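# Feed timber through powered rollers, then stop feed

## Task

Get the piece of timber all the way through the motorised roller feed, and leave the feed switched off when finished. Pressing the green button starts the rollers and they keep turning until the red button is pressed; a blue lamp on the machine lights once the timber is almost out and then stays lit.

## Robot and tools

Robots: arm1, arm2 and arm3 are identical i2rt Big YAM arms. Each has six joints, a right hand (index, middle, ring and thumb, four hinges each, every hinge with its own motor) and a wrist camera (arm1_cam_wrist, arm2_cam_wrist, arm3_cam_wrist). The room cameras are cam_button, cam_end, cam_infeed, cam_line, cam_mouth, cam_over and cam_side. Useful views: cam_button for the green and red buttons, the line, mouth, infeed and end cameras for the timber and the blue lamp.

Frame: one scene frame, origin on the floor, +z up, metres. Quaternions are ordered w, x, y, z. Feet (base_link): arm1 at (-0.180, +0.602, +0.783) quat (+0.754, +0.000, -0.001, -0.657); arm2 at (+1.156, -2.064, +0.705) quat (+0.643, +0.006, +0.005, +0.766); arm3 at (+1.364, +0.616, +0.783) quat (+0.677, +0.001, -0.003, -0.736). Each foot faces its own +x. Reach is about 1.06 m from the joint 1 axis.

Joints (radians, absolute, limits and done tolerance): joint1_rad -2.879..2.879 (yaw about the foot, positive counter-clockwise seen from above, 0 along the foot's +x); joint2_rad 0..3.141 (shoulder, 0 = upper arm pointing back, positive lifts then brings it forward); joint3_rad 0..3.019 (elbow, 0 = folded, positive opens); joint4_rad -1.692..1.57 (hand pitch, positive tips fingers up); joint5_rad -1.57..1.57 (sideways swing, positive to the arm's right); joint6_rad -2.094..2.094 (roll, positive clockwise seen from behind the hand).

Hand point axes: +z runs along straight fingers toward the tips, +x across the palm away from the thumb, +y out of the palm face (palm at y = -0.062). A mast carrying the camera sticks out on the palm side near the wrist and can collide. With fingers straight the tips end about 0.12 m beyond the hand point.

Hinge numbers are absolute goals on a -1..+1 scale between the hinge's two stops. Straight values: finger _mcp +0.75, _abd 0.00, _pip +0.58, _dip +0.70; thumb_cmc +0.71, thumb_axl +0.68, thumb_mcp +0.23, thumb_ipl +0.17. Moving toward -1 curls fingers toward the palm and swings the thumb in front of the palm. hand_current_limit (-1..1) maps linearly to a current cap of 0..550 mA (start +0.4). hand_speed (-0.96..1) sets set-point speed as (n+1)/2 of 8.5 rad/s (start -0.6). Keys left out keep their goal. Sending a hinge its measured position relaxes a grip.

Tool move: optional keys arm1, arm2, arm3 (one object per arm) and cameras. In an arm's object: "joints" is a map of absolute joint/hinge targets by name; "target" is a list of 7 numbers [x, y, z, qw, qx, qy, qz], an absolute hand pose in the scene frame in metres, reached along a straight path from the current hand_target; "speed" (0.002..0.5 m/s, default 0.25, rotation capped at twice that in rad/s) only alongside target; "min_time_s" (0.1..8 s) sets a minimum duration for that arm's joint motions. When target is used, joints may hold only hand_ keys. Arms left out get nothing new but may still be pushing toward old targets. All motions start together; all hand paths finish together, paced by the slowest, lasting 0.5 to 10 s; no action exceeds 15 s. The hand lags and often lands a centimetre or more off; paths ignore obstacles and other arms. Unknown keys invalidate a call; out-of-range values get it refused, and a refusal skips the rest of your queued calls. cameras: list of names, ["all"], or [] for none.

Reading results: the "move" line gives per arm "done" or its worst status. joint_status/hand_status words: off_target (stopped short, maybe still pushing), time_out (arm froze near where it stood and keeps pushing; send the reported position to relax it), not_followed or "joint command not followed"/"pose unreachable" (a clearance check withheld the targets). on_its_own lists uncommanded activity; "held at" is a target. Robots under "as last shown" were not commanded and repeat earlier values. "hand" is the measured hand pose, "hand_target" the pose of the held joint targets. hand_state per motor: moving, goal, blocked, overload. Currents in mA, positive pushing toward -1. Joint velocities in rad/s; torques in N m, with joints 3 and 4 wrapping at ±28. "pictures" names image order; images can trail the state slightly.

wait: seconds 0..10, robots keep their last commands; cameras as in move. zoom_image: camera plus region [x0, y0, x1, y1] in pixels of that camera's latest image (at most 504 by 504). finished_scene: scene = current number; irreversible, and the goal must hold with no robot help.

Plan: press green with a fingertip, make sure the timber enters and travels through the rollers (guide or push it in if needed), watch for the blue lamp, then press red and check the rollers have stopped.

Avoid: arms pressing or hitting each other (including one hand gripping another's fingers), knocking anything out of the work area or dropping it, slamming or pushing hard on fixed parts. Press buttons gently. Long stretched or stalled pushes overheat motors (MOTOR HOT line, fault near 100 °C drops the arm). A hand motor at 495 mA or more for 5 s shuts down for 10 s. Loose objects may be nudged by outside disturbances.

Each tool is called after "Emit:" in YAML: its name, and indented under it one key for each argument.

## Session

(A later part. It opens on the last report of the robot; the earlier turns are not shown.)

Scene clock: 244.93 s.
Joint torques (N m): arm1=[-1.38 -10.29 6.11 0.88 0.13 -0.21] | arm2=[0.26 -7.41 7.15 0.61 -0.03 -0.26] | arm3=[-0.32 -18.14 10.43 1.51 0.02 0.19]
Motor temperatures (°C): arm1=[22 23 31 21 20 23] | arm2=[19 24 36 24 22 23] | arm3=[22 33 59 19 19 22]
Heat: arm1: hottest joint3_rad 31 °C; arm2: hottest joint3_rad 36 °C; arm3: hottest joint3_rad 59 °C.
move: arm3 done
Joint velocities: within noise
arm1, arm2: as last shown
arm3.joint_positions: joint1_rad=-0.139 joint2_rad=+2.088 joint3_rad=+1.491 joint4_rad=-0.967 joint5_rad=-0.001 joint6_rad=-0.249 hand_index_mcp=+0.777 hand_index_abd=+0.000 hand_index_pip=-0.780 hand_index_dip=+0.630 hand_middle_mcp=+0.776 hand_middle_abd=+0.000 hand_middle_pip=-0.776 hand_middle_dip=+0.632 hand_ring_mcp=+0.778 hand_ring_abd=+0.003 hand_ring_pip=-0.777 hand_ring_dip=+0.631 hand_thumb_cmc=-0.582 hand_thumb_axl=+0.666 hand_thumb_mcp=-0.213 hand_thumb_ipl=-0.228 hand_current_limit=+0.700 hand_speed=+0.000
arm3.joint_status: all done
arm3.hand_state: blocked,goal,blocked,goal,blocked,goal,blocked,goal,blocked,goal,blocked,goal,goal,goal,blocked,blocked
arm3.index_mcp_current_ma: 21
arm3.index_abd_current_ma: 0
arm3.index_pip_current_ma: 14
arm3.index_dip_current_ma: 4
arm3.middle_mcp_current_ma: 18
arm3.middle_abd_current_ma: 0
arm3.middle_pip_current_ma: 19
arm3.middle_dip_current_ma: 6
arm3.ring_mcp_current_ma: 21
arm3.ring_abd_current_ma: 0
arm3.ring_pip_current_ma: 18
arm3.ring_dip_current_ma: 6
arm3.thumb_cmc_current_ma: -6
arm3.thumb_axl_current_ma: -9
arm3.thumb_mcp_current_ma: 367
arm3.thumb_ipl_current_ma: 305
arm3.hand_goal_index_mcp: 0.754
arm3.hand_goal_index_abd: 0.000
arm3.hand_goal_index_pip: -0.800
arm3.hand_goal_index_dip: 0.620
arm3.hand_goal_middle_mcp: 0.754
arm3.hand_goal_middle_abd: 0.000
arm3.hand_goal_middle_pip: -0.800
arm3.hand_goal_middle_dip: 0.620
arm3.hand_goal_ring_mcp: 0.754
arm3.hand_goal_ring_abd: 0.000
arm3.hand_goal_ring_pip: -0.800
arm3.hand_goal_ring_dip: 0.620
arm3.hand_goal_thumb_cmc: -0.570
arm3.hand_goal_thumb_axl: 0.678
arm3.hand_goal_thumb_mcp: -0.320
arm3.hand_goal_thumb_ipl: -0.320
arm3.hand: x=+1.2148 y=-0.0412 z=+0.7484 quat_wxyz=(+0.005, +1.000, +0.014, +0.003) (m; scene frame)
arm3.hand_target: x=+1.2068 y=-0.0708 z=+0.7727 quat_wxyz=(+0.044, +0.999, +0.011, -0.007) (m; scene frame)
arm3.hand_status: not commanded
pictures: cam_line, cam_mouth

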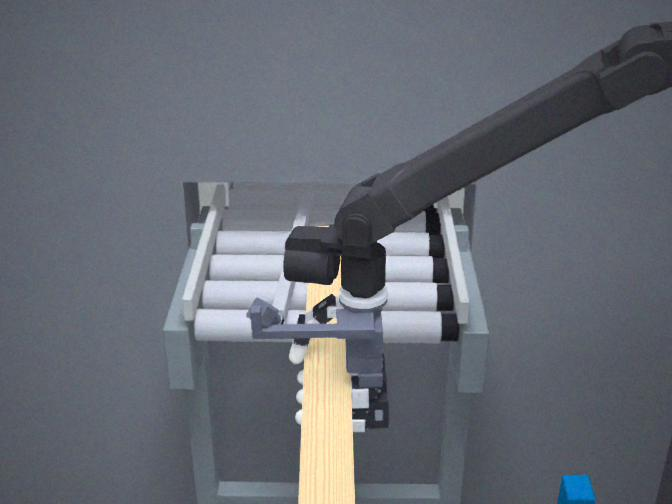

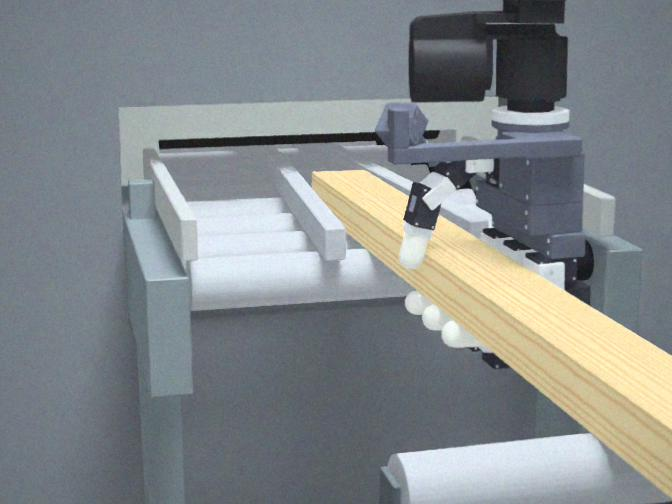

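Emit:
move:
  arm3: {"joints": {"joint1_rad": -0.14, "joint2_rad": 2.11, "joint3_rad": 1.54, "joint4_rad": -0.93, "joint5_rad": 0, "joint6_rad": -0.21}, "min_time_s": 0.8}
  cameras: ["cam_line", "cam_mouth"]

Scene clock: 272.03 s.
Joint torques (N m): arm1=[-1.38 -10.29 6.09 0.88 0.13 -0.22] | arm2=[0.38 -7.77 7.17 0.81 -0.02 -0.25] | arm3=[-0.32 -16.73 10.13 1.89 0.03 0.44]
Motor temperatures (°C): arm1=[22 23 31 21 20 23] | arm2=[19 25 36 24 22 23] | arm3=[22 34 56 19 19 22]
Heat: arm1: hottest joint3_rad 31 °C; arm2: hottest joint3_rad 36 °C; arm3: hottest joint3_rad 56 °C.
move: arm3 done
Joint velocities: within noise
arm1.joint_positions: joint1_rad=+0.015 joint2_rad=+1.567 joint3_rad=+0.900 joint4_rad=-0.893 joint5_rad=+0.000 joint6_rad=+0.152 hand_index_mcp=+0.755 hand_index_abd=+0.000 hand_index_pip=-0.729 hand_index_dip=+0.623 hand_middle_mcp=+0.755 hand_middle_abd=+0.000 hand_middle_pip=-0.730 hand_middle_dip=+0.623 hand_ring_mcp=+0.755 hand_ring_abd=+0.000 hand_ring_pip=-0.731 hand_ring_dip=+0.623 hand_thumb_cmc=+0.502 hand_thumb_axl=+0.677 hand_thumb_mcp=+0.223 hand_thumb_ipl=+0.168 hand_current_limit=+0.700 hand_speed=+0.000
arm1.joint_status: not commanded
arm1.hand_state: goal,goal,goal,goal,goal,goal,goal,goal,goal,goal,goal,goal,goal,goal,goal,goal
arm1.index_mcp_current_ma: 4
arm1.index_abd_current_ma: 1
arm1.index_pip_current_ma: 35
arm1.index_dip_current_ma: 14
arm1.middle_mcp_current_ma: 4
arm1.middle_abd_current_ma: 1
arm1.middle_pip_current_ma: 28
arm1.middle_dip_current_ma: 14
arm1.ring_mcp_current_ma: 4
arm1.ring_abd_current_ma: 1
arm1.ring_pip_current_ma: 27
arm1.ring_dip_current_ma: 14
arm1.thumb_cmc_current_ma: 9
arm1.thumb_axl_current_ma: -4
arm1.thumb_mcp_current_ma: -18
arm1.thumb_ipl_current_ma: -2
arm1.hand_goal_index_mcp: 0.754
arm1.hand_goal_index_abd: 0.000
arm1.hand_goal_index_pip: -0.736
arm1.hand_goal_index_dip: 0.620
arm1.hand_goal_middle_mcp: 0.754
arm1.hand_goal_middle_abd: 0.000
arm1.hand_goal_middle_pip: -0.736
arm1.hand_goal_middle_dip: 0.620
arm1.hand_goal_ring_mcp: 0.754
arm1.hand_goal_ring_abd: 0.000
arm1.hand_goal_ring_pip: -0.736
arm1.hand_goal_ring_dip: 0.620
arm1.hand_goal_thumb_cmc: 0.500
arm1.hand_goal_thumb_axl: 0.678
arm1.hand_goal_thumb_mcp: 0.226
arm1.hand_goal_thumb_ipl: 0.168
arm1.hand: x=-0.1452 y=+0.1303 z=+0.8106 quat_wxyz=(+0.006, +1.000, -0.001, +0.002) (m; scene frame)
arm1.hand_target: x=-0.1500 y=+0.1303 z=+0.8002 quat_wxyz=(+0.000, +1.000, +0.000, +0.000) (m; scene frame)
arm1.hand_status: not commanded
arm2.joint_positions: joint1_rad=+0.490 joint2_rad=+1.367 joint3_rad=+1.395 joint4_rad=-1.615 joint5_rad=+0.013 joint6_rad=+0.679 hand_index_mcp=+0.755 hand_index_abd=+0.001 hand_index_pip=+0.577 hand_index_dip=+0.696 hand_middle_mcp=-0.051 hand_middle_abd=+0.001 hand_middle_pip=-0.295 hand_middle_dip=-0.168 hand_ring_mcp=-0.053 hand_ring_abd=+0.001 hand_ring_pip=-0.296 hand_ring_dip=-0.168 hand_thumb_cmc=+0.715 hand_thumb_axl=+0.677 hand_thumb_mcp=+0.224 hand_thumb_ipl=+0.168 hand_current_limit=+0.400 hand_speed=-0.600
arm2.joint_status: not commanded
arm2.hand_state: goal,goal,goal,goal,goal,goal,goal,goal,goal,goal,goal,goal,goal,goal,goal,goal
arm2.index_mcp_current_ma: 1
arm2.index_abd_current_ma: 0
arm2.index_pip_current_ma: 0
arm2.index_dip_current_ma: 0
arm2.middle_mcp_current_ma: 32
arm2.middle_abd_current_ma: 0
arm2.middle_pip_current_ma: 5
arm2.middle_dip_current_ma: 2
arm2.ring_mcp_current_ma: 26
arm2.ring_abd_current_ma: 0
arm2.ring_pip_current_ma: 4
arm2.ring_dip_current_ma: 2
arm2.thumb_cmc_current_ma: 1
arm2.thumb_axl_current_ma: -1
arm2.thumb_mcp_current_ma: -2
arm2.thumb_ipl_current_ma: 0
arm2.hand_goal_index_mcp: 0.754
arm2.hand_goal_index_abd: 0.000
arm2.hand_goal_index_pip: 0.576
arm2.hand_goal_index_dip: 0.696
arm2.hand_goal_middle_mcp: -0.068
arm2.hand_goal_middle_abd: 0.000
arm2.hand_goal_middle_pip: -0.300
arm2.hand_goal_middle_dip: -0.170
arm2.hand_goal_ring_mcp: -0.068
arm2.hand_goal_ring_abd: 0.000
arm2.hand_goal_ring_pip: -0.300
arm2.hand_goal_ring_dip: -0.170
arm2.hand_goal_thumb_cmc: 0.714
arm2.hand_goal_thumb_axl: 0.678
arm2.hand_goal_thumb_mcp: 0.226
arm2.hand_goal_thumb_ipl: 0.168
arm2.hand: x=+0.9460 y=-1.6710 z=+0.9870 quat_wxyz=(+0.002, +0.007, +1.000, -0.002) (m; scene frame)
arm2.hand_target: x=+0.9401 y=-1.6680 z=+0.9850 quat_wxyz=(+0.000, +0.000, +1.000, +0.000) (m; scene frame)
arm2.hand_status: not commanded
arm3.joint_positions: joint1_rad=-0.139 joint2_rad=+2.091 joint3_rad=+1.491 joint4_rad=-0.967 joint5_rad=-0.001 joint6_rad=-0.243 hand_index_mcp=+0.777 hand_index_abd=+0.000 hand_index_pip=-0.779 hand_index_dip=+0.630 hand_middle_mcp=+0.776 hand_middle_abd=+0.000 hand_middle_pip=-0.776 hand_middle_dip=+0.632 hand_ring_mcp=+0.778 hand_ring_abd=+0.003 hand_ring_pip=-0.778 hand_ring_dip=+0.631 hand_thumb_cmc=-0.582 hand_thumb_axl=+0.666 hand_thumb_mcp=-0.213 hand_thumb_ipl=-0.228 hand_current_limit=+0.700 hand_speed=+0.000
arm3.joint_status: all done
arm3.hand_state: blocked,goal,blocked,goal,blocked,goal,blocked,goal,blocked,goal,blocked,goal,goal,goal,blocked,blocked
arm3.index_mcp_current_ma: 21
arm3.index_abd_current_ma: 0
arm3.index_pip_current_ma: 15
arm3.index_dip_current_ma: 4
arm3.middle_mcp_current_ma: 18
arm3.middle_abd_current_ma: 0
arm3.middle_pip_current_ma: 19
arm3.middle_dip_current_ma: 6
arm3.ring_mcp_current_ma: 21
arm3.ring_abd_current_ma: 0
arm3.ring_pip_current_ma: 17
arm3.ring_dip_current_ma: 5
arm3.thumb_cmc_current_ma: -6
arm3.thumb_axl_current_ma: -9
arm3.thumb_mcp_current_ma: 367
arm3.thumb_ipl_current_ma: 305
arm3.hand_goal_index_mcp: 0.754
arm3.hand_goal_index_abd: 0.000
arm3.hand_goal_index_pip: -0.800
arm3.hand_goal_index_dip: 0.620
arm3.hand_goal_middle_mcp: 0.754
arm3.hand_goal_middle_abd: 0.000
arm3.hand_goal_middle_pip: -0.800
arm3.hand_goal_middle_dip: 0.620
arm3.hand_goal_ring_mcp: 0.754
arm3.hand_goal_ring_abd: 0.000
arm3.hand_goal_ring_pip: -0.800
arm3.hand_goal_ring_dip: 0.620
arm3.hand_goal_thumb_cmc: -0.570
arm3.hand_goal_thumb_axl: 0.678
arm3.hand_goal_thumb_mcp: -0.320
arm3.hand_goal_thumb_ipl: -0.320
arm3.hand: x=+1.2143 y=-0.0409 z=+0.7469 quat_wxyz=(+0.004, +1.000, +0.011, +0.002) (m; scene frame)
arm3.hand_target: x=+1.2045 y=-0.0674 z=+0.7580 quat_wxyz=(+0.036, +0.999, -0.006, -0.005) (m; scene frame)
arm3.hand_status: not commanded
pictures: cam_line, cam_mouth

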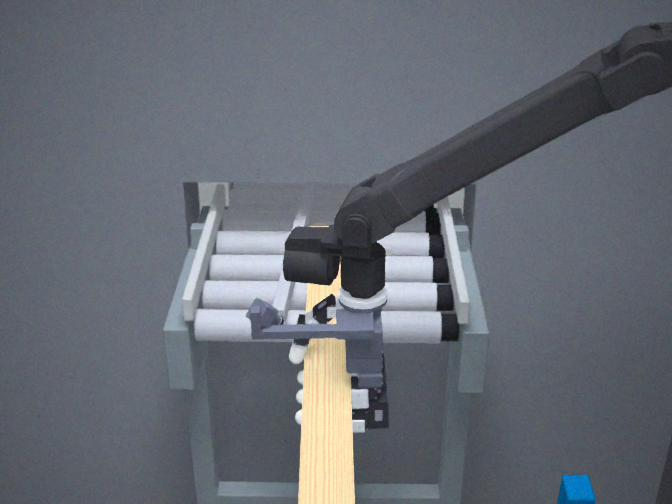

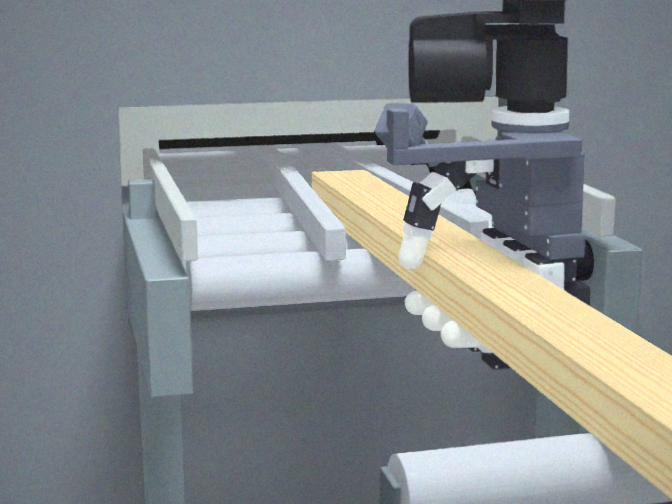

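Emit:
move:
  arm3: {"joints": {"joint1_rad": -0.14, "joint2_rad": 2.135, "joint3_rad": 1.53, "joint4_rad": -0.915, "joint5_rad": 0, "joint6_rad": -0.2}, "min_time_s": 0.8}
  cameras: ["cam_line"]

Emit:
move:
  arm3: {"joints": {"hand_thumb_mcp": 0.226, "hand_thumb_ipl": 0.168}}
  cameras: ["cam_line", "cam_mouth", "cam_infeed"]

Scene clock: 282.27 s.
Joint torques (N m): arm1=[-1.44 -10.29 6.09 0.88 0.13 -0.21] | arm2=[0.67 -7.3 7.25 0.87 -0.05 -0.28] | arm3=[-0.21 -14.86 9.36 2.35 -0.01 0.53]
Motor temperatures (°C): arm1=[22 23 31 21 20 23] | arm2=[19 25 36 24 22 23] | arm3=[22 33 54 19 19 22]
Heat: arm1: hottest joint3_rad 31 °C; arm2: hottest joint3_rad 36 °C; arm3: hottest joint3_rad 54 °C.
move: arm3 time_out
Joint velocities: within noise
arm1, arm2: as last shown
arm3.joint_positions: joint1_rad=-0.139 joint2_rad=+2.093 joint3_rad=+1.491 joint4_rad=-0.965 joint5_rad=+0.000 joint6_rad=-0.242 hand_index_mcp=+0.777 hand_index_abd=+0.000 hand_index_pip=-0.779 hand_index_dip=+0.630 hand_middle_mcp=+0.775 hand_middle_abd=+0.000 hand_middle_pip=-0.777 hand_middle_dip=+0.632 hand_ring_mcp=+0.776 hand_ring_abd=+0.003 hand_ring_pip=-0.778 hand_ring_dip=+0.630 hand_thumb_cmc=-0.582 hand_thumb_axl=+0.666 hand_thumb_mcp=-0.213 hand_thumb_ipl=-0.228 hand_current_limit=+0.700 hand_speed=+0.000
arm3.joint_status: joint6_rad time_out (moved +0.001 of +0.043); the others done
arm3.hand_state: blocked,goal,blocked,goal,blocked,goal,blocked,goal,blocked,goal,blocked,goal,goal,goal,blocked,blocked
arm3.index_mcp_current_ma: 21
arm3.index_abd_current_ma: 0
arm3.index_pip_current_ma: 15
arm3.index_dip_current_ma: 4
arm3.middle_mcp_current_ma: 17
arm3.middle_abd_current_ma: 0
arm3.middle_pip_current_ma: 18
arm3.middle_dip_current_ma: 6
arm3.ring_mcp_current_ma: 19
arm3.ring_abd_current_ma: 0
arm3.ring_pip_current_ma: 16
arm3.ring_dip_current_ma: 5
arm3.thumb_cmc_current_ma: -6
arm3.thumb_axl_current_ma: -9
arm3.thumb_mcp_current_ma: 367
arm3.thumb_ipl_current_ma: 305
arm3.hand_goal_index_mcp: 0.754
arm3.hand_goal_index_abd: 0.000
arm3.hand_goal_index_pip: -0.800
arm3.hand_goal_index_dip: 0.620
arm3.hand_goal_middle_mcp: 0.754
arm3.hand_goal_middle_abd: 0.000
arm3.hand_goal_middle_pip: -0.800
arm3.hand_goal_middle_dip: 0.620
arm3.hand_goal_ring_mcp: 0.754
arm3.hand_goal_ring_abd: 0.000
arm3.hand_goal_ring_pip: -0.800
arm3.hand_goal_ring_dip: 0.620
arm3.hand_goal_thumb_cmc: -0.570
arm3.hand_goal_thumb_axl: 0.678
arm3.hand_goal_thumb_mcp: -0.320
arm3.hand_goal_thumb_ipl: -0.320
arm3.on_its_own: joint6_rad reads -0.242 and still pushes toward -0.200 since a time_out
arm3.hand: x=+1.2140 y=-0.0409 z=+0.7454 quat_wxyz=(+0.004, +1.000, +0.010, +0.002) (m; scene frame)
arm3.hand_target: x=+1.2048 y=-0.0623 z=+0.7385 quat_wxyz=(+0.027, +1.000, -0.011, -0.003) (m; scene frame)
arm3.hand_status: not commanded
pictures: cam_line

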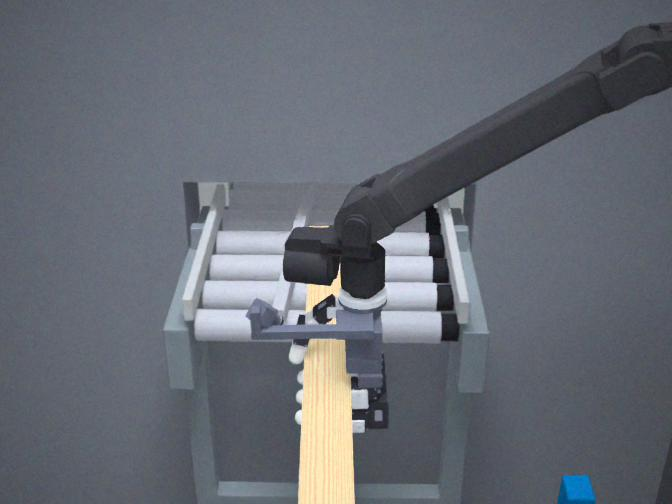

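not run: a stop came earlier in this reply.

Emit:
move:
  arm3: {"joints": {"hand_thumb_mcp": 0.226, "hand_thumb_ipl": 0.168}}
  cameras: ["cam_line", "cam_mouth"]

Emit:
move:
  arm3: {"joints": {"joint1_rad": -0.135, "joint2_rad": 2.115, "joint3_rad": 1.43, "joint4_rad": -0.87, "joint6_rad": -0.235, "hand_thumb_cmc": 0.5}, "min_time_s": 0.8}
  arm2: {"target": [0.94, -1.668, 0.958, 0, 0, 1, 0], "speed": 0.15}
  cameras: ["cam_line", "cam_mouth", "cam_infeed", "cam_button"]

Scene clock: 294.87 s.
Joint torques (N m): arm1=[-1.38 -10.29 6.09 0.88 0.13 -0.21] | arm2=[0.67 -7.71 6.94 0.68 0 -0.28] | arm3=[-0.21 -15.62 9.39 1.91 -0.02 0.46]
Motor temperatures (°C): arm1=[22 23 31 21 20 23] | arm2=[19 25 36 24 22 23] | arm3=[22 33 53 19 19 22]
Heat: arm1: hottest joint3_rad 31 °C; arm2: hottest joint3_rad 36 °C; arm3: hottest joint3_rad 53 °C.
move: arm3 done
Joint velocities: within noise
arm1, arm2: as last shown
arm3.joint_positions: joint1_rad=-0.139 joint2_rad=+2.102 joint3_rad=+1.491 joint4_rad=-0.953 joint5_rad=+0.000 joint6_rad=-0.235 hand_index_mcp=+0.760 hand_index_abd=+0.000 hand_index_pip=-0.792 hand_index_dip=+0.624 hand_middle_mcp=+0.759 hand_middle_abd=+0.000 hand_middle_pip=-0.793 hand_middle_dip=+0.623 hand_ring_mcp=+0.762 hand_ring_abd=+0.002 hand_ring_pip=-0.793 hand_ring_dip=+0.623 hand_thumb_cmc=-0.573 hand_thumb_axl=+0.676 hand_thumb_mcp=+0.217 hand_thumb_ipl=+0.164 hand_current_limit=+0.700 hand_speed=+0.000
arm3.joint_status: all done
arm3.hand_state: goal,goal,goal,goal,goal,goal,goal,goal,goal,goal,goal,goal,goal,goal,goal,goal
arm3.index_mcp_current_ma: 2
arm3.index_abd_current_ma: 0
arm3.index_pip_current_ma: 3
arm3.index_dip_current_ma: 1
arm3.middle_mcp_current_ma: 1
arm3.middle_abd_current_ma: 0
arm3.middle_pip_current_ma: 2
arm3.middle_dip_current_ma: 1
arm3.ring_mcp_current_ma: 3
arm3.ring_abd_current_ma: 0
arm3.ring_pip_current_ma: 2
arm3.ring_dip_current_ma: 1
arm3.thumb_cmc_current_ma: -1
arm3.thumb_axl_current_ma: 0
arm3.thumb_mcp_current_ma: -6
arm3.thumb_ipl_current_ma: -1
arm3.hand_goal_index_mcp: 0.754
arm3.hand_goal_index_abd: 0.000
arm3.hand_goal_index_pip: -0.800
arm3.hand_goal_index_dip: 0.620
arm3.hand_goal_middle_mcp: 0.754
arm3.hand_goal_middle_abd: 0.000
arm3.hand_goal_middle_pip: -0.800
arm3.hand_goal_middle_dip: 0.620
arm3.hand_goal_ring_mcp: 0.754
arm3.hand_goal_ring_abd: 0.000
arm3.hand_goal_ring_pip: -0.800
arm3.hand_goal_ring_dip: 0.620
arm3.hand_goal_thumb_cmc: -0.570
arm3.hand_goal_thumb_axl: 0.678
arm3.hand_goal_thumb_mcp: 0.226
arm3.hand_goal_thumb_ipl: 0.168
arm3.on_its_own: joint6_rad reads -0.235 and still pushes toward -0.200 since a time_out
arm3.hand: x=+1.2132 y=-0.0421 z=+0.7404 quat_wxyz=(+0.005, +1.000, +0.007, +0.002) (m; scene frame)
arm3.hand_target: x=+1.2049 y=-0.0623 z=+0.7384 quat_wxyz=(+0.027, +1.000, -0.011, -0.003) (m; scene frame)
arm3.hand_status: not commanded
pictures: cam_line, cam_mouth

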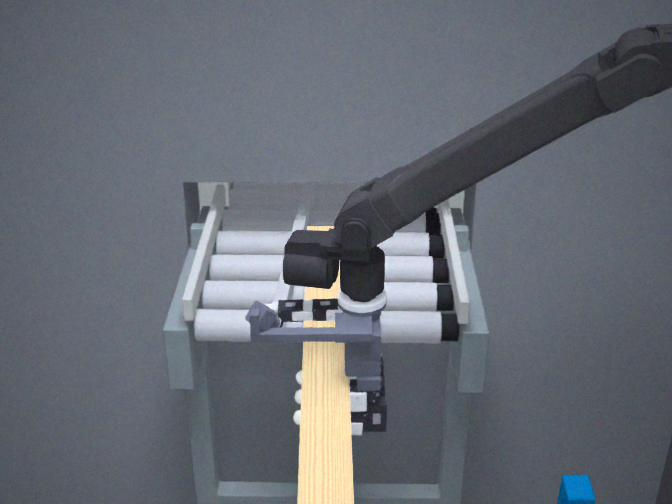

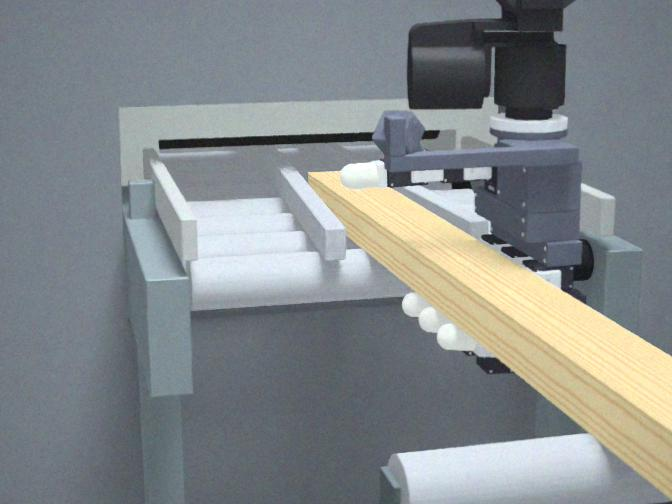

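Scene clock: 296.13 s.
Joint torques (N m): arm1=[-1.38 -10.23 6.09 0.9 0.13 -0.22] | arm2=[0.5 -7.53 7.15 0.8 0.01 -0.23] | arm3=[0.03 -17.38 5.52 0.95 0.03 0.15]
Motor temperatures (°C): arm1=[22 23 31 21 20 23] | arm2=[19 25 36 24 22 23] | arm3=[22 33 52 19 19 22]
Heat: arm1: hottest joint3_rad 31 °C; arm2: hottest joint3_rad 36 °C; arm3: hottest joint3_rad 52 °C.
move: arm2 done; arm3 done
Joint velocities: within noise
arm1: as last shown
arm2.joint_positions: joint1_rad=+0.490 joint2_rad=+1.367 joint3_rad=+1.325 joint4_rad=-1.544 joint5_rad=+0.013 joint6_rad=+0.678 hand_index_mcp=+0.755 hand_index_abd=+0.001 hand_index_pip=+0.577 hand_index_dip=+0.696 hand_middle_mcp=-0.051 hand_middle_abd=+0.001 hand_middle_pip=-0.295 hand_middle_dip=-0.168 hand_ring_mcp=-0.053 hand_ring_abd=+0.001 hand_ring_pip=-0.296 hand_ring_dip=-0.168 hand_thumb_cmc=+0.715 hand_thumb_axl=+0.677 hand_thumb_mcp=+0.224 hand_thumb_ipl=+0.168 hand_current_limit=+0.400 hand_speed=-0.600
arm2.joint_status: not commanded
arm2.hand_state: goal,goal,goal,goal,goal,goal,goal,goal,goal,goal,goal,goal,goal,goal,goal,goal
arm2.index_mcp_current_ma: 1
arm2.index_abd_current_ma: 0
arm2.index_pip_current_ma: 0
arm2.index_dip_current_ma: 0
arm2.middle_mcp_current_ma: 32
arm2.middle_abd_current_ma: 0
arm2.middle_pip_current_ma: 5
arm2.middle_dip_current_ma: 2
arm2.ring_mcp_current_ma: 26
arm2.ring_abd_current_ma: 0
arm2.ring_pip_current_ma: 4
arm2.ring_dip_current_ma: 2
arm2.thumb_cmc_current_ma: 1
arm2.thumb_axl_current_ma: -1
arm2.thumb_mcp_current_ma: -2
arm2.thumb_ipl_current_ma: 0
arm2.hand_goal_index_mcp: 0.754
arm2.hand_goal_index_abd: 0.000
arm2.hand_goal_index_pip: 0.576
arm2.hand_goal_index_dip: 0.696
arm2.hand_goal_middle_mcp: -0.068
arm2.hand_goal_middle_abd: 0.000
arm2.hand_goal_middle_pip: -0.300
arm2.hand_goal_middle_dip: -0.170
arm2.hand_goal_ring_mcp: -0.068
arm2.hand_goal_ring_abd: 0.000
arm2.hand_goal_ring_pip: -0.300
arm2.hand_goal_ring_dip: -0.170
arm2.hand_goal_thumb_cmc: 0.714
arm2.hand_goal_thumb_axl: 0.678
arm2.hand_goal_thumb_mcp: 0.226
arm2.hand_goal_thumb_ipl: 0.168
arm2.hand: x=+0.9454 y=-1.6709 z=+0.9604 quat_wxyz=(+0.002, +0.006, +1.000, -0.001) (m; scene frame)
arm2.hand_target: x=+0.9401 y=-1.6680 z=+0.9580 quat_wxyz=(+0.000, +0.000, +1.000, +0.000) (m; scene frame)
arm2.hand_status: done (0.007 m and 0.8 deg from the pose sent, 0.030 m and 0.8 deg at the start)
arm3.joint_positions: joint1_rad=-0.139 joint2_rad=+2.102 joint3_rad=+1.442 joint4_rad=-0.882 joint5_rad=+0.001 joint6_rad=-0.235 hand_index_mcp=+0.759 hand_index_abd=+0.000 hand_index_pip=-0.792 hand_index_dip=+0.624 hand_middle_mcp=+0.758 hand_middle_abd=+0.000 hand_middle_pip=-0.793 hand_middle_dip=+0.623 hand_ring_mcp=+0.759 hand_ring_abd=+0.001 hand_ring_pip=-0.793 hand_ring_dip=+0.623 hand_thumb_cmc=+0.498 hand_thumb_axl=+0.676 hand_thumb_mcp=+0.217 hand_thumb_ipl=+0.164 hand_current_limit=+0.700 hand_speed=+0.000
arm3.joint_status: all done
arm3.hand_state: goal,goal,goal,goal,goal,goal,goal,goal,goal,goal,goal,goal,goal,goal,goal,goal
arm3.index_mcp_current_ma: 2
arm3.index_abd_current_ma: 0
arm3.index_pip_current_ma: 3
arm3.index_dip_current_ma: 1
arm3.middle_mcp_current_ma: 1
arm3.middle_abd_current_ma: 0
arm3.middle_pip_current_ma: 2
arm3.middle_dip_current_ma: 1
arm3.ring_mcp_current_ma: 2
arm3.ring_abd_current_ma: 0
arm3.ring_pip_current_ma: 2
arm3.ring_dip_current_ma: 1
arm3.thumb_cmc_current_ma: 0
arm3.thumb_axl_current_ma: 0
arm3.thumb_mcp_current_ma: -6
arm3.thumb_ipl_current_ma: -1
arm3.hand_goal_index_mcp: 0.754
arm3.hand_goal_index_abd: 0.000
arm3.hand_goal_index_pip: -0.800
arm3.hand_goal_index_dip: 0.620
arm3.hand_goal_middle_mcp: 0.754
arm3.hand_goal_middle_abd: 0.000
arm3.hand_goal_middle_pip: -0.800
arm3.hand_goal_middle_dip: 0.620
arm3.hand_goal_ring_mcp: 0.754
arm3.hand_goal_ring_abd: 0.000
arm3.hand_goal_ring_pip: -0.800
arm3.hand_goal_ring_dip: 0.620
arm3.hand_goal_thumb_cmc: 0.500
arm3.hand_goal_thumb_axl: 0.678
arm3.hand_goal_thumb_mcp: 0.226
arm3.hand_goal_thumb_ipl: 0.168
arm3.hand: x=+1.2144 y=-0.0368 z=+0.7276 quat_wxyz=(+0.016, +1.000, +0.007, -0.001) (m; scene frame)
arm3.hand_target: x=+1.2183 y=-0.0321 z=+0.7158 quat_wxyz=(+0.010, +1.000, +0.009, +0.001) (m; scene frame)
arm3.hand_status: not commanded
pictures: cam_button, cam_infeed, cam_line, cam_mouth

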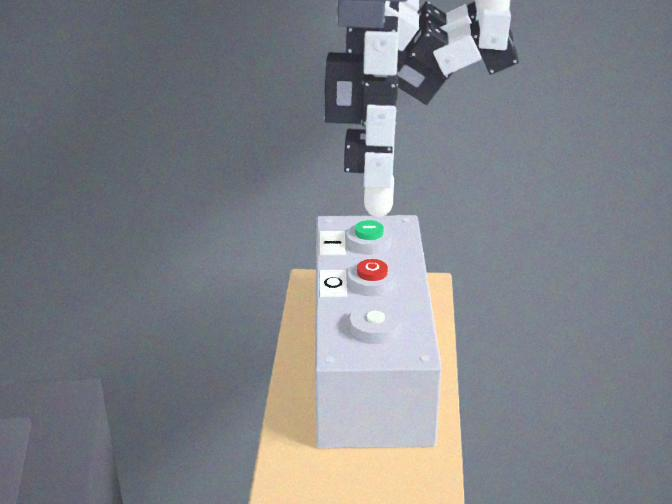

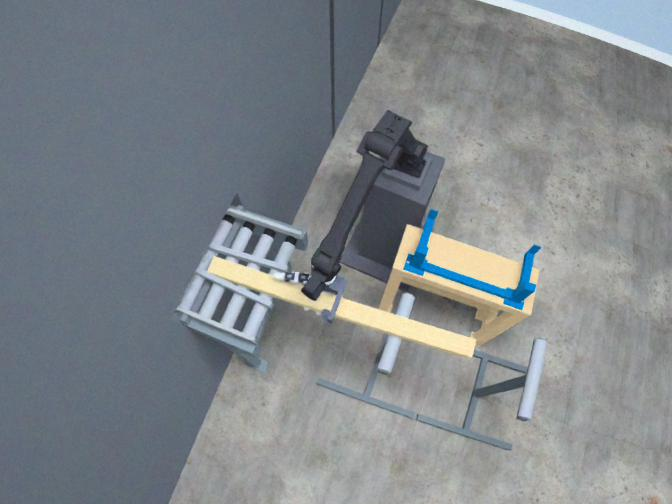

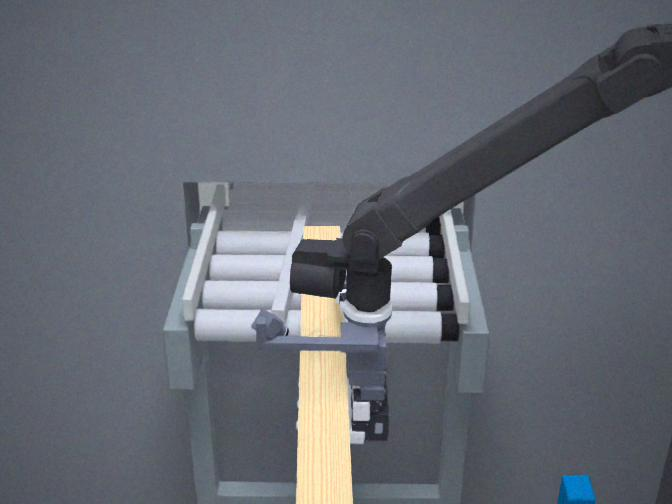

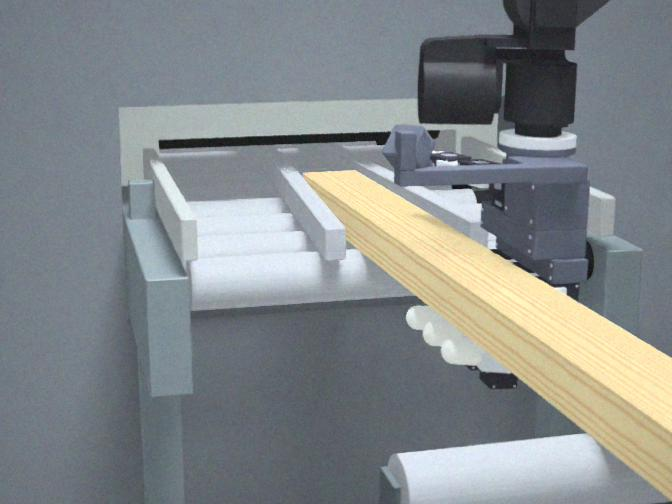

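Emit:
zoom_image:
  camera: "cam_mouth"
  region: [240, 130, 480, 310]

Emit:
zoom_image:
  camera: "cam_line"
  region: [250, 170, 450, 370]

Scaled by 2.100 from the camera's 672x504 image, which has a finer 960x720 frame.

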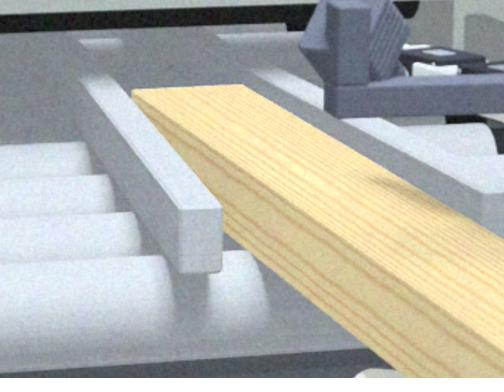

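Scaled by 2.520 from the camera's 672x504 image, which has a finer 960x720 frame.

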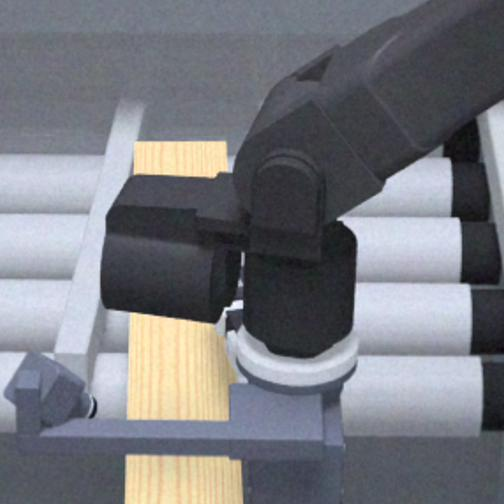

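Emit:
move:
  arm3: {"target": [1.24, 0.09, 0.714, 0, 1, 0, 0], "speed": 0.18, "joints": {"hand_thumb_cmc": 0.714, "hand_index_pip": -0.737, "hand_middle_pip": -0.737, "hand_ring_pip": -0.737}}
  arm2: {"target": [0.926, -1.673, 0.95, 0, 0, 1, 0], "speed": 0.08}
  cameras: ["cam_button", "cam_mouth", "cam_infeed"]

Scene clock: 318.47 s.
Joint torques (N m): arm1=[-1.44 -10.29 6.11 0.88 0.13 -0.22] | arm2=[1.14 -7.24 6.97 0.85 0.05 -0.1] | arm3=[-0.44 -14.62 4.08 0.84 0.12 0.23]
Motor temperatures (°C): arm1=[22 24 31 21 20 23] | arm2=[19 25 35 24 22 23] | arm3=[22 34 44 19 19 22]
Heat: arm1: hottest joint3_rad 31 °C; arm2: hottest joint3_rad 35 °C; arm3: hottest joint3_rad 44 °C.
move: arm2 done; arm3 done
Joint velocities: within noise
arm1: as last shown
arm2.joint_positions: joint1_rad=+0.516 joint2_rad=+1.378 joint3_rad=+1.317 joint4_rad=-1.523 joint5_rad=+0.013 joint6_rad=+0.695 hand_index_mcp=+0.755 hand_index_abd=+0.001 hand_index_pip=+0.577 hand_index_dip=+0.696 hand_middle_mcp=-0.051 hand_middle_abd=+0.001 hand_middle_pip=-0.295 hand_middle_dip=-0.168 hand_ring_mcp=-0.053 hand_ring_abd=+0.001 hand_ring_pip=-0.296 hand_ring_dip=-0.168 hand_thumb_cmc=+0.715 hand_thumb_axl=+0.677 hand_thumb_mcp=+0.224 hand_thumb_ipl=+0.168 hand_current_limit=+0.400 hand_speed=-0.600
arm2.joint_status: not commanded
arm2.hand_state: goal,goal,goal,goal,goal,goal,goal,goal,goal,goal,goal,goal,goal,goal,goal,goal
arm2.index_mcp_current_ma: 1
arm2.index_abd_current_ma: 0
arm2.index_pip_current_ma: 0
arm2.index_dip_current_ma: 0
arm2.middle_mcp_current_ma: 32
arm2.middle_abd_current_ma: 0
arm2.middle_pip_current_ma: 5
arm2.middle_dip_current_ma: 2
arm2.ring_mcp_current_ma: 26
arm2.ring_abd_current_ma: 0
arm2.ring_pip_current_ma: 4
arm2.ring_dip_current_ma: 2
arm2.thumb_cmc_current_ma: 1
arm2.thumb_axl_current_ma: -1
arm2.thumb_mcp_current_ma: -2
arm2.thumb_ipl_current_ma: 0
arm2.hand_goal_index_mcp: 0.754
arm2.hand_goal_index_abd: 0.000
arm2.hand_goal_index_pip: 0.576
arm2.hand_goal_index_dip: 0.696
arm2.hand_goal_middle_mcp: -0.068
arm2.hand_goal_middle_abd: 0.000
arm2.hand_goal_middle_pip: -0.300
arm2.hand_goal_middle_dip: -0.170
arm2.hand_goal_ring_mcp: -0.068
arm2.hand_goal_ring_abd: 0.000
arm2.hand_goal_ring_pip: -0.300
arm2.hand_goal_ring_dip: -0.170
arm2.hand_goal_thumb_cmc: 0.714
arm2.hand_goal_thumb_axl: 0.678
arm2.hand_goal_thumb_mcp: 0.226
arm2.hand_goal_thumb_ipl: 0.168
arm2.hand: x=+0.9338 y=-1.6735 z=+0.9533 quat_wxyz=(+0.001, +0.002, +1.000, -0.001) (m; scene frame)
arm2.hand_target: x=+0.9261 y=-1.6731 z=+0.9501 quat_wxyz=(+0.000, +0.000, +1.000, +0.000) (m; scene frame)
arm2.hand_status: done (0.009 m and 0.3 deg from the pose sent, 0.022 m and 0.8 deg at the start)
arm3.joint_positions: joint1_rad=-0.139 joint2_rad=+1.900 joint3_rad=+1.036 joint4_rad=-0.719 joint5_rad=+0.004 joint6_rad=-0.233 hand_index_mcp=+0.758 hand_index_abd=+0.000 hand_index_pip=-0.736 hand_index_dip=+0.624 hand_middle_mcp=+0.757 hand_middle_abd=+0.000 hand_middle_pip=-0.736 hand_middle_dip=+0.623 hand_ring_mcp=+0.757 hand_ring_abd=+0.001 hand_ring_pip=-0.736 hand_ring_dip=+0.623 hand_thumb_cmc=+0.712 hand_thumb_axl=+0.676 hand_thumb_mcp=+0.217 hand_thumb_ipl=+0.164 hand_current_limit=+0.700 hand_speed=+0.000
arm3.joint_status: all done
arm3.hand_state: goal,goal,goal,goal,goal,goal,goal,goal,goal,goal,goal,goal,goal,goal,goal,goal
arm3.index_mcp_current_ma: 1
arm3.index_abd_current_ma: 0
arm3.index_pip_current_ma: 0
arm3.index_dip_current_ma: 1
arm3.middle_mcp_current_ma: 1
arm3.middle_abd_current_ma: 0
arm3.middle_pip_current_ma: 0
arm3.middle_dip_current_ma: 1
arm3.ring_mcp_current_ma: 1
arm3.ring_abd_current_ma: 0
arm3.ring_pip_current_ma: 0
arm3.ring_dip_current_ma: 1
arm3.thumb_cmc_current_ma: 0
arm3.thumb_axl_current_ma: 0
arm3.thumb_mcp_current_ma: -6
arm3.thumb_ipl_current_ma: -1
arm3.hand_goal_index_mcp: 0.754
arm3.hand_goal_index_abd: 0.000
arm3.hand_goal_index_pip: -0.736
arm3.hand_goal_index_dip: 0.620
arm3.hand_goal_middle_mcp: 0.754
arm3.hand_goal_middle_abd: 0.000
arm3.hand_goal_middle_pip: -0.736
arm3.hand_goal_middle_dip: 0.620
arm3.hand_goal_ring_mcp: 0.754
arm3.hand_goal_ring_abd: 0.000
arm3.hand_goal_ring_pip: -0.736
arm3.hand_goal_ring_dip: 0.620
arm3.hand_goal_thumb_cmc: 0.714
arm3.hand_goal_thumb_axl: 0.678
arm3.hand_goal_thumb_mcp: 0.226
arm3.hand_goal_thumb_ipl: 0.168
arm3.hand: x=+1.2418 y=+0.0876 z=+0.7118 quat_wxyz=(-0.004, +1.000, +0.006, +0.002) (m; scene frame)
arm3.hand_target: x=+1.2400 y=+0.0900 z=+0.7139 quat_wxyz=(+0.000, +1.000, +0.000, +0.000) (m; scene frame)
arm3.hand_status: done (0.004 m and 0.8 deg from the pose sent, 0.130 m and 2.0 deg at the start)
pictures: cam_button, cam_infeed, cam_mouth

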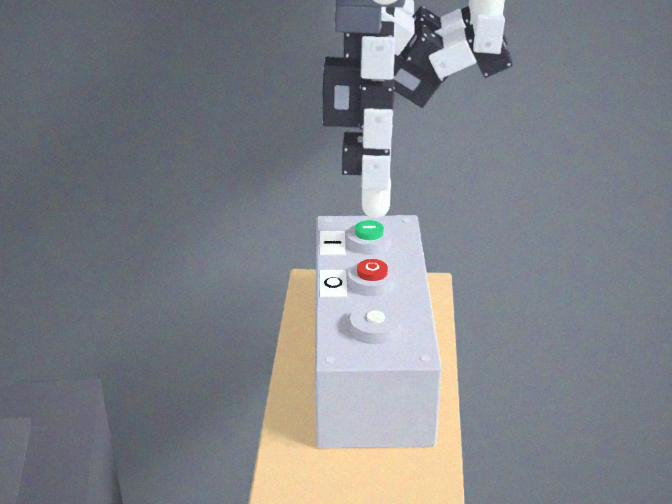

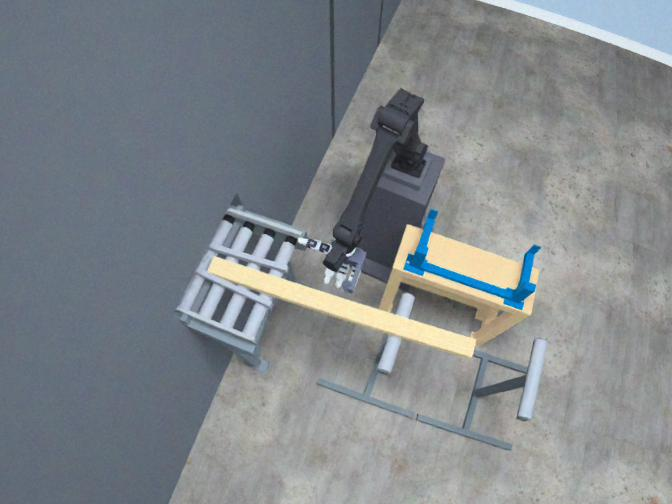

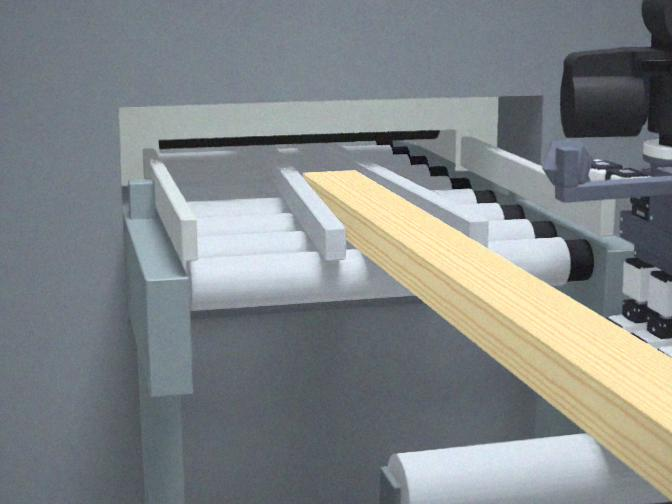

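Emit:
move:
  arm3: {"target": [1.38, 0.14, 0.95, 0, 1, 0, 0], "speed": 0.3}
  arm2: {"target": [0.919, -1.678, 0.947, 0, 0, 1, 0], "speed": 0.08}
  cameras: ["cam_button"]

Emit:
move:
  arm2: {"target": [0.919, -1.678, 0.916, 0, 0, 1, 0], "speed": 0.08}
  cameras: ["cam_button", "cam_mouth"]

Scene clock: 333.90 s.
Joint torques (N m): arm1=[-1.38 -10.29 6.09 0.9 0.13 -0.22] | arm2=[1.32 -7.59 7.02 0.85 -0.02 -0.12] | arm3=[0.15 -8.47 10.85 -0.08 0.16 0.25]
Motor temperatures (°C): arm1=[22 24 31 21 20 23] | arm2=[19 24 36 24 22 23] | arm3=[22 34 42 19 19 22]
Heat: arm1: hottest joint3_rad 31 °C; arm2: hottest joint3_rad 36 °C; arm3: hottest joint3_rad 42 °C.
move: arm2 done; arm3 off_target
Joint velocities: within noise
arm1: as last shown
arm2.joint_positions: joint1_rad=+0.537 joint2_rad=+1.380 joint3_rad=+1.312 joint4_rad=-1.515 joint5_rad=+0.013 joint6_rad=+0.717 hand_index_mcp=+0.755 hand_index_abd=+0.001 hand_index_pip=+0.577 hand_index_dip=+0.696 hand_middle_mcp=-0.051 hand_middle_abd=+0.001 hand_middle_pip=-0.295 hand_middle_dip=-0.168 hand_ring_mcp=-0.053 hand_ring_abd=+0.001 hand_ring_pip=-0.296 hand_ring_dip=-0.168 hand_thumb_cmc=+0.715 hand_thumb_axl=+0.677 hand_thumb_mcp=+0.224 hand_thumb_ipl=+0.168 hand_current_limit=+0.400 hand_speed=-0.600
arm2.joint_status: not commanded
arm2.hand_state: goal,goal,goal,goal,goal,goal,goal,goal,goal,goal,goal,goal,goal,goal,goal,goal
arm2.index_mcp_current_ma: 1
arm2.index_abd_current_ma: 0
arm2.index_pip_current_ma: 0
arm2.index_dip_current_ma: 0
arm2.middle_mcp_current_ma: 32
arm2.middle_abd_current_ma: 0
arm2.middle_pip_current_ma: 5
arm2.middle_dip_current_ma: 2
arm2.ring_mcp_current_ma: 26
arm2.ring_abd_current_ma: 0
arm2.ring_pip_current_ma: 4
arm2.ring_dip_current_ma: 2
arm2.thumb_cmc_current_ma: 1
arm2.thumb_axl_current_ma: -1
arm2.thumb_mcp_current_ma: -2
arm2.thumb_ipl_current_ma: 0
arm2.hand_goal_index_mcp: 0.754
arm2.hand_goal_index_abd: 0.000
arm2.hand_goal_index_pip: 0.576
arm2.hand_goal_index_dip: 0.696
arm2.hand_goal_middle_mcp: -0.068
arm2.hand_goal_middle_abd: 0.000
arm2.hand_goal_middle_pip: -0.300
arm2.hand_goal_middle_dip: -0.170
arm2.hand_goal_ring_mcp: -0.068
arm2.hand_goal_ring_abd: 0.000
arm2.hand_goal_ring_pip: -0.300
arm2.hand_goal_ring_dip: -0.170
arm2.hand_goal_thumb_cmc: 0.714
arm2.hand_goal_thumb_axl: 0.678
arm2.hand_goal_thumb_mcp: 0.226
arm2.hand_goal_thumb_ipl: 0.168
arm2.hand: x=+0.9270 y=-1.6782 z=+0.9508 quat_wxyz=(+0.001, +0.002, +1.000, +0.000) (m; scene frame)
arm2.hand_target: x=+0.9190 y=-1.6782 z=+0.9471 quat_wxyz=(+0.000, +0.000, +1.000, +0.000) (m; scene frame)
arm2.hand_status: done (0.009 m and 0.3 deg from the pose sent, 0.017 m and 0.3 deg at the start)
arm3.joint_positions: joint1_rad=+0.181 joint2_rad=+1.396 joint3_rad=+1.086 joint4_rad=-1.294 joint5_rad=+0.003 joint6_rad=+0.093 hand_index_mcp=+0.758 hand_index_abd=+0.000 hand_index_pip=-0.736 hand_index_dip=+0.624 hand_middle_mcp=+0.757 hand_middle_abd=+0.000 hand_middle_pip=-0.736 hand_middle_dip=+0.623 hand_ring_mcp=+0.757 hand_ring_abd=+0.001 hand_ring_pip=-0.736 hand_ring_dip=+0.623 hand_thumb_cmc=+0.712 hand_thumb_axl=+0.676 hand_thumb_mcp=+0.217 hand_thumb_ipl=+0.164 hand_current_limit=+0.700 hand_speed=+0.000
arm3.joint_status: not commanded
arm3.hand_state: goal,goal,goal,goal,goal,goal,goal,goal,goal,goal,goal,goal,goal,goal,goal,goal
arm3.index_mcp_current_ma: 1
arm3.index_abd_current_ma: 0
arm3.index_pip_current_ma: 0
arm3.index_dip_current_ma: 1
arm3.middle_mcp_current_ma: 1
arm3.middle_abd_current_ma: 0
arm3.middle_pip_current_ma: 0
arm3.middle_dip_current_ma: 1
arm3.ring_mcp_current_ma: 1
arm3.ring_abd_current_ma: 0
arm3.ring_pip_current_ma: 0
arm3.ring_dip_current_ma: 1
arm3.thumb_cmc_current_ma: 0
arm3.thumb_axl_current_ma: 0
arm3.thumb_mcp_current_ma: -6
arm3.thumb_ipl_current_ma: -1
arm3.hand_goal_index_mcp: 0.754
arm3.hand_goal_index_abd: 0.000
arm3.hand_goal_index_pip: -0.736
arm3.hand_goal_index_dip: 0.620
arm3.hand_goal_middle_mcp: 0.754
arm3.hand_goal_middle_abd: 0.000
arm3.hand_goal_middle_pip: -0.736
arm3.hand_goal_middle_dip: 0.620
arm3.hand_goal_ring_mcp: 0.754
arm3.hand_goal_ring_abd: 0.000
arm3.hand_goal_ring_pip: -0.736
arm3.hand_goal_ring_dip: 0.620
arm3.hand_goal_thumb_cmc: 0.714
arm3.hand_goal_thumb_axl: 0.678
arm3.hand_goal_thumb_mcp: 0.226
arm3.hand_goal_thumb_ipl: 0.168
arm3.hand: x=+1.3771 y=+0.1544 z=+0.9331 quat_wxyz=(-0.015, +1.000, +0.003, +0.000) (m; scene frame)
arm3.hand_target: x=+1.3800 y=+0.1407 z=+0.9499 quat_wxyz=(+0.000, +1.000, +0.000, +0.000) (m; scene frame)
arm3.hand_status: off_target (0.022 m and 1.7 deg from the pose sent, 0.280 m and 0.8 deg at the start)
pictures: cam_button

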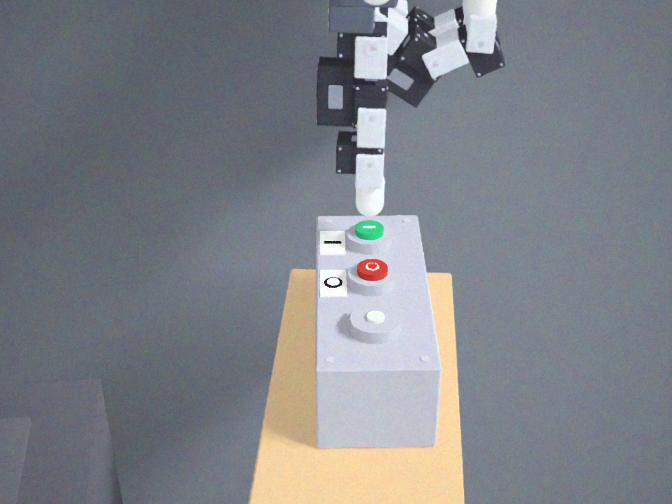

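Scene clock: 334.97 s.
Joint torques (N m): arm1=[-1.38 -10.29 6.11 0.88 0.13 -0.22] | arm2=[1.44 -6.95 5.35 1.44 -0.17 -0.13] | arm3=[0.03 -8.59 10.86 -0.02 0.16 0.25]
Motor temperatures (°C): arm1=[22 24 31 21 20 23] | arm2=[19 24 36 24 22 23] | arm3=[22 34 42 19 19 22]
Heat: arm1: hottest joint3_rad 31 °C; arm2: hottest joint3_rad 36 °C; arm3: hottest joint3_rad 42 °C.
move: arm2 off_target
Joint velocities: within noise
arm1, arm3: as last shown
arm2.joint_positions: joint1_rad=+0.537 joint2_rad=+1.382 joint3_rad=+1.263 joint4_rad=-1.451 joint5_rad=+0.017 joint6_rad=+0.719 hand_index_mcp=+0.771 hand_index_abd=+0.014 hand_index_pip=+0.588 hand_index_dip=+0.700 hand_middle_mcp=-0.051 hand_middle_abd=+0.001 hand_middle_pip=-0.295 hand_middle_dip=-0.168 hand_ring_mcp=-0.053 hand_ring_abd=+0.001 hand_ring_pip=-0.296 hand_ring_dip=-0.168 hand_thumb_cmc=+0.715 hand_thumb_axl=+0.677 hand_thumb_mcp=+0.224 hand_thumb_ipl=+0.168 hand_current_limit=+0.400 hand_speed=-0.600
arm2.joint_status: not commanded
arm2.hand_state: goal,goal,goal,goal,goal,goal,goal,goal,goal,goal,goal,goal,goal,goal,goal,goal
arm2.index_mcp_current_ma: 32
arm2.index_abd_current_ma: 19
arm2.index_pip_current_ma: 19
arm2.index_dip_current_ma: 5
arm2.middle_mcp_current_ma: 32
arm2.middle_abd_current_ma: 0
arm2.middle_pip_current_ma: 5
arm2.middle_dip_current_ma: 2
arm2.ring_mcp_current_ma: 26
arm2.ring_abd_current_ma: 0
arm2.ring_pip_current_ma: 4
arm2.ring_dip_current_ma: 2
arm2.thumb_cmc_current_ma: 1
arm2.thumb_axl_current_ma: -1
arm2.thumb_mcp_current_ma: -3
arm2.thumb_ipl_current_ma: 0
arm2.hand_goal_index_mcp: 0.754
arm2.hand_goal_index_abd: 0.000
arm2.hand_goal_index_pip: 0.576
arm2.hand_goal_index_dip: 0.696
arm2.hand_goal_middle_mcp: -0.068
arm2.hand_goal_middle_abd: 0.000
arm2.hand_goal_middle_pip: -0.300
arm2.hand_goal_middle_dip: -0.170
arm2.hand_goal_ring_mcp: -0.068
arm2.hand_goal_ring_abd: 0.000
arm2.hand_goal_ring_pip: -0.300
arm2.hand_goal_ring_dip: -0.170
arm2.hand_goal_thumb_cmc: 0.714
arm2.hand_goal_thumb_axl: 0.678
arm2.hand_goal_thumb_mcp: 0.226
arm2.hand_goal_thumb_ipl: 0.168
arm2.hand: x=+0.9262 y=-1.6762 z=+0.9321 quat_wxyz=(-0.001, +0.004, +1.000, +0.006) (m; scene frame)
arm2.hand_target: x=+0.9194 y=-1.6784 z=+0.9163 quat_wxyz=(+0.000, +0.000, +1.000, +0.000) (m; scene frame)
arm2.hand_status: off_target (0.018 m and 0.8 deg from the pose sent, 0.036 m and 0.3 deg at the start)
arm3.joint_positions: joint1_rad=+0.181 joint2_rad=+1.396 joint3_rad=+1.086 joint4_rad=-1.294 joint5_rad=+0.003 joint6_rad=+0.094 hand_index_mcp=+0.758 hand_index_abd=+0.000 hand_index_pip=-0.736 hand_index_dip=+0.624 hand_middle_mcp=+0.757 hand_middle_abd=+0.000 hand_middle_pip=-0.736 hand_middle_dip=+0.623 hand_ring_mcp=+0.757 hand_ring_abd=+0.001 hand_ring_pip=-0.736 hand_ring_dip=+0.623 hand_thumb_cmc=+0.712 hand_thumb_axl=+0.676 hand_thumb_mcp=+0.217 hand_thumb_ipl=+0.164 hand_current_limit=+0.700 hand_speed=+0.000
arm3.hand: x=+1.3771 y=+0.1544 z=+0.9331 quat_wxyz=(-0.015, +1.000, +0.002, +0.000) (m; scene frame)
pictures: cam_button, cam_mouth

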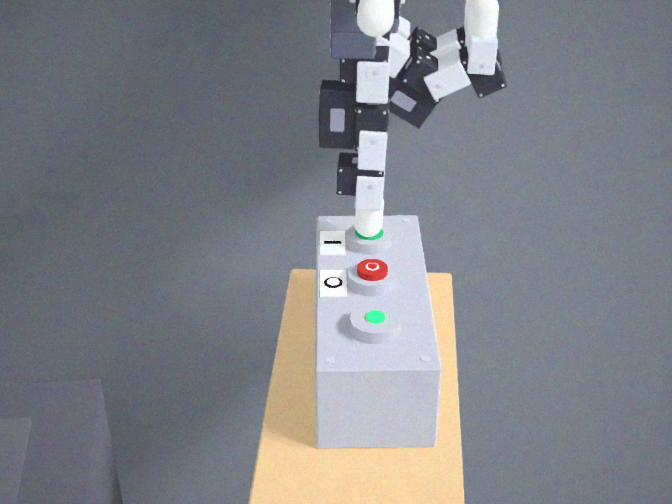

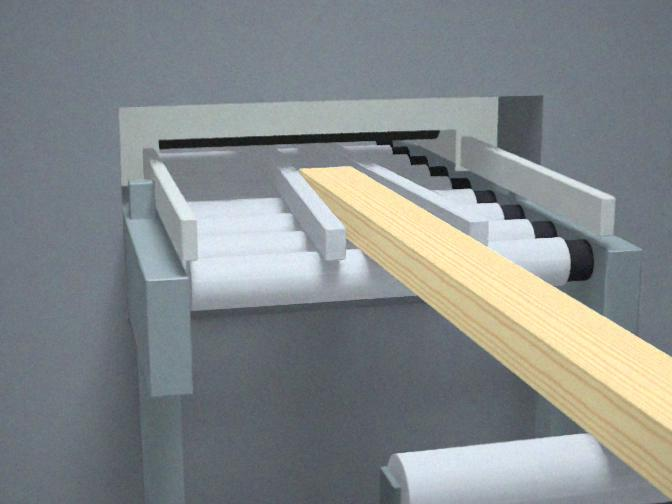

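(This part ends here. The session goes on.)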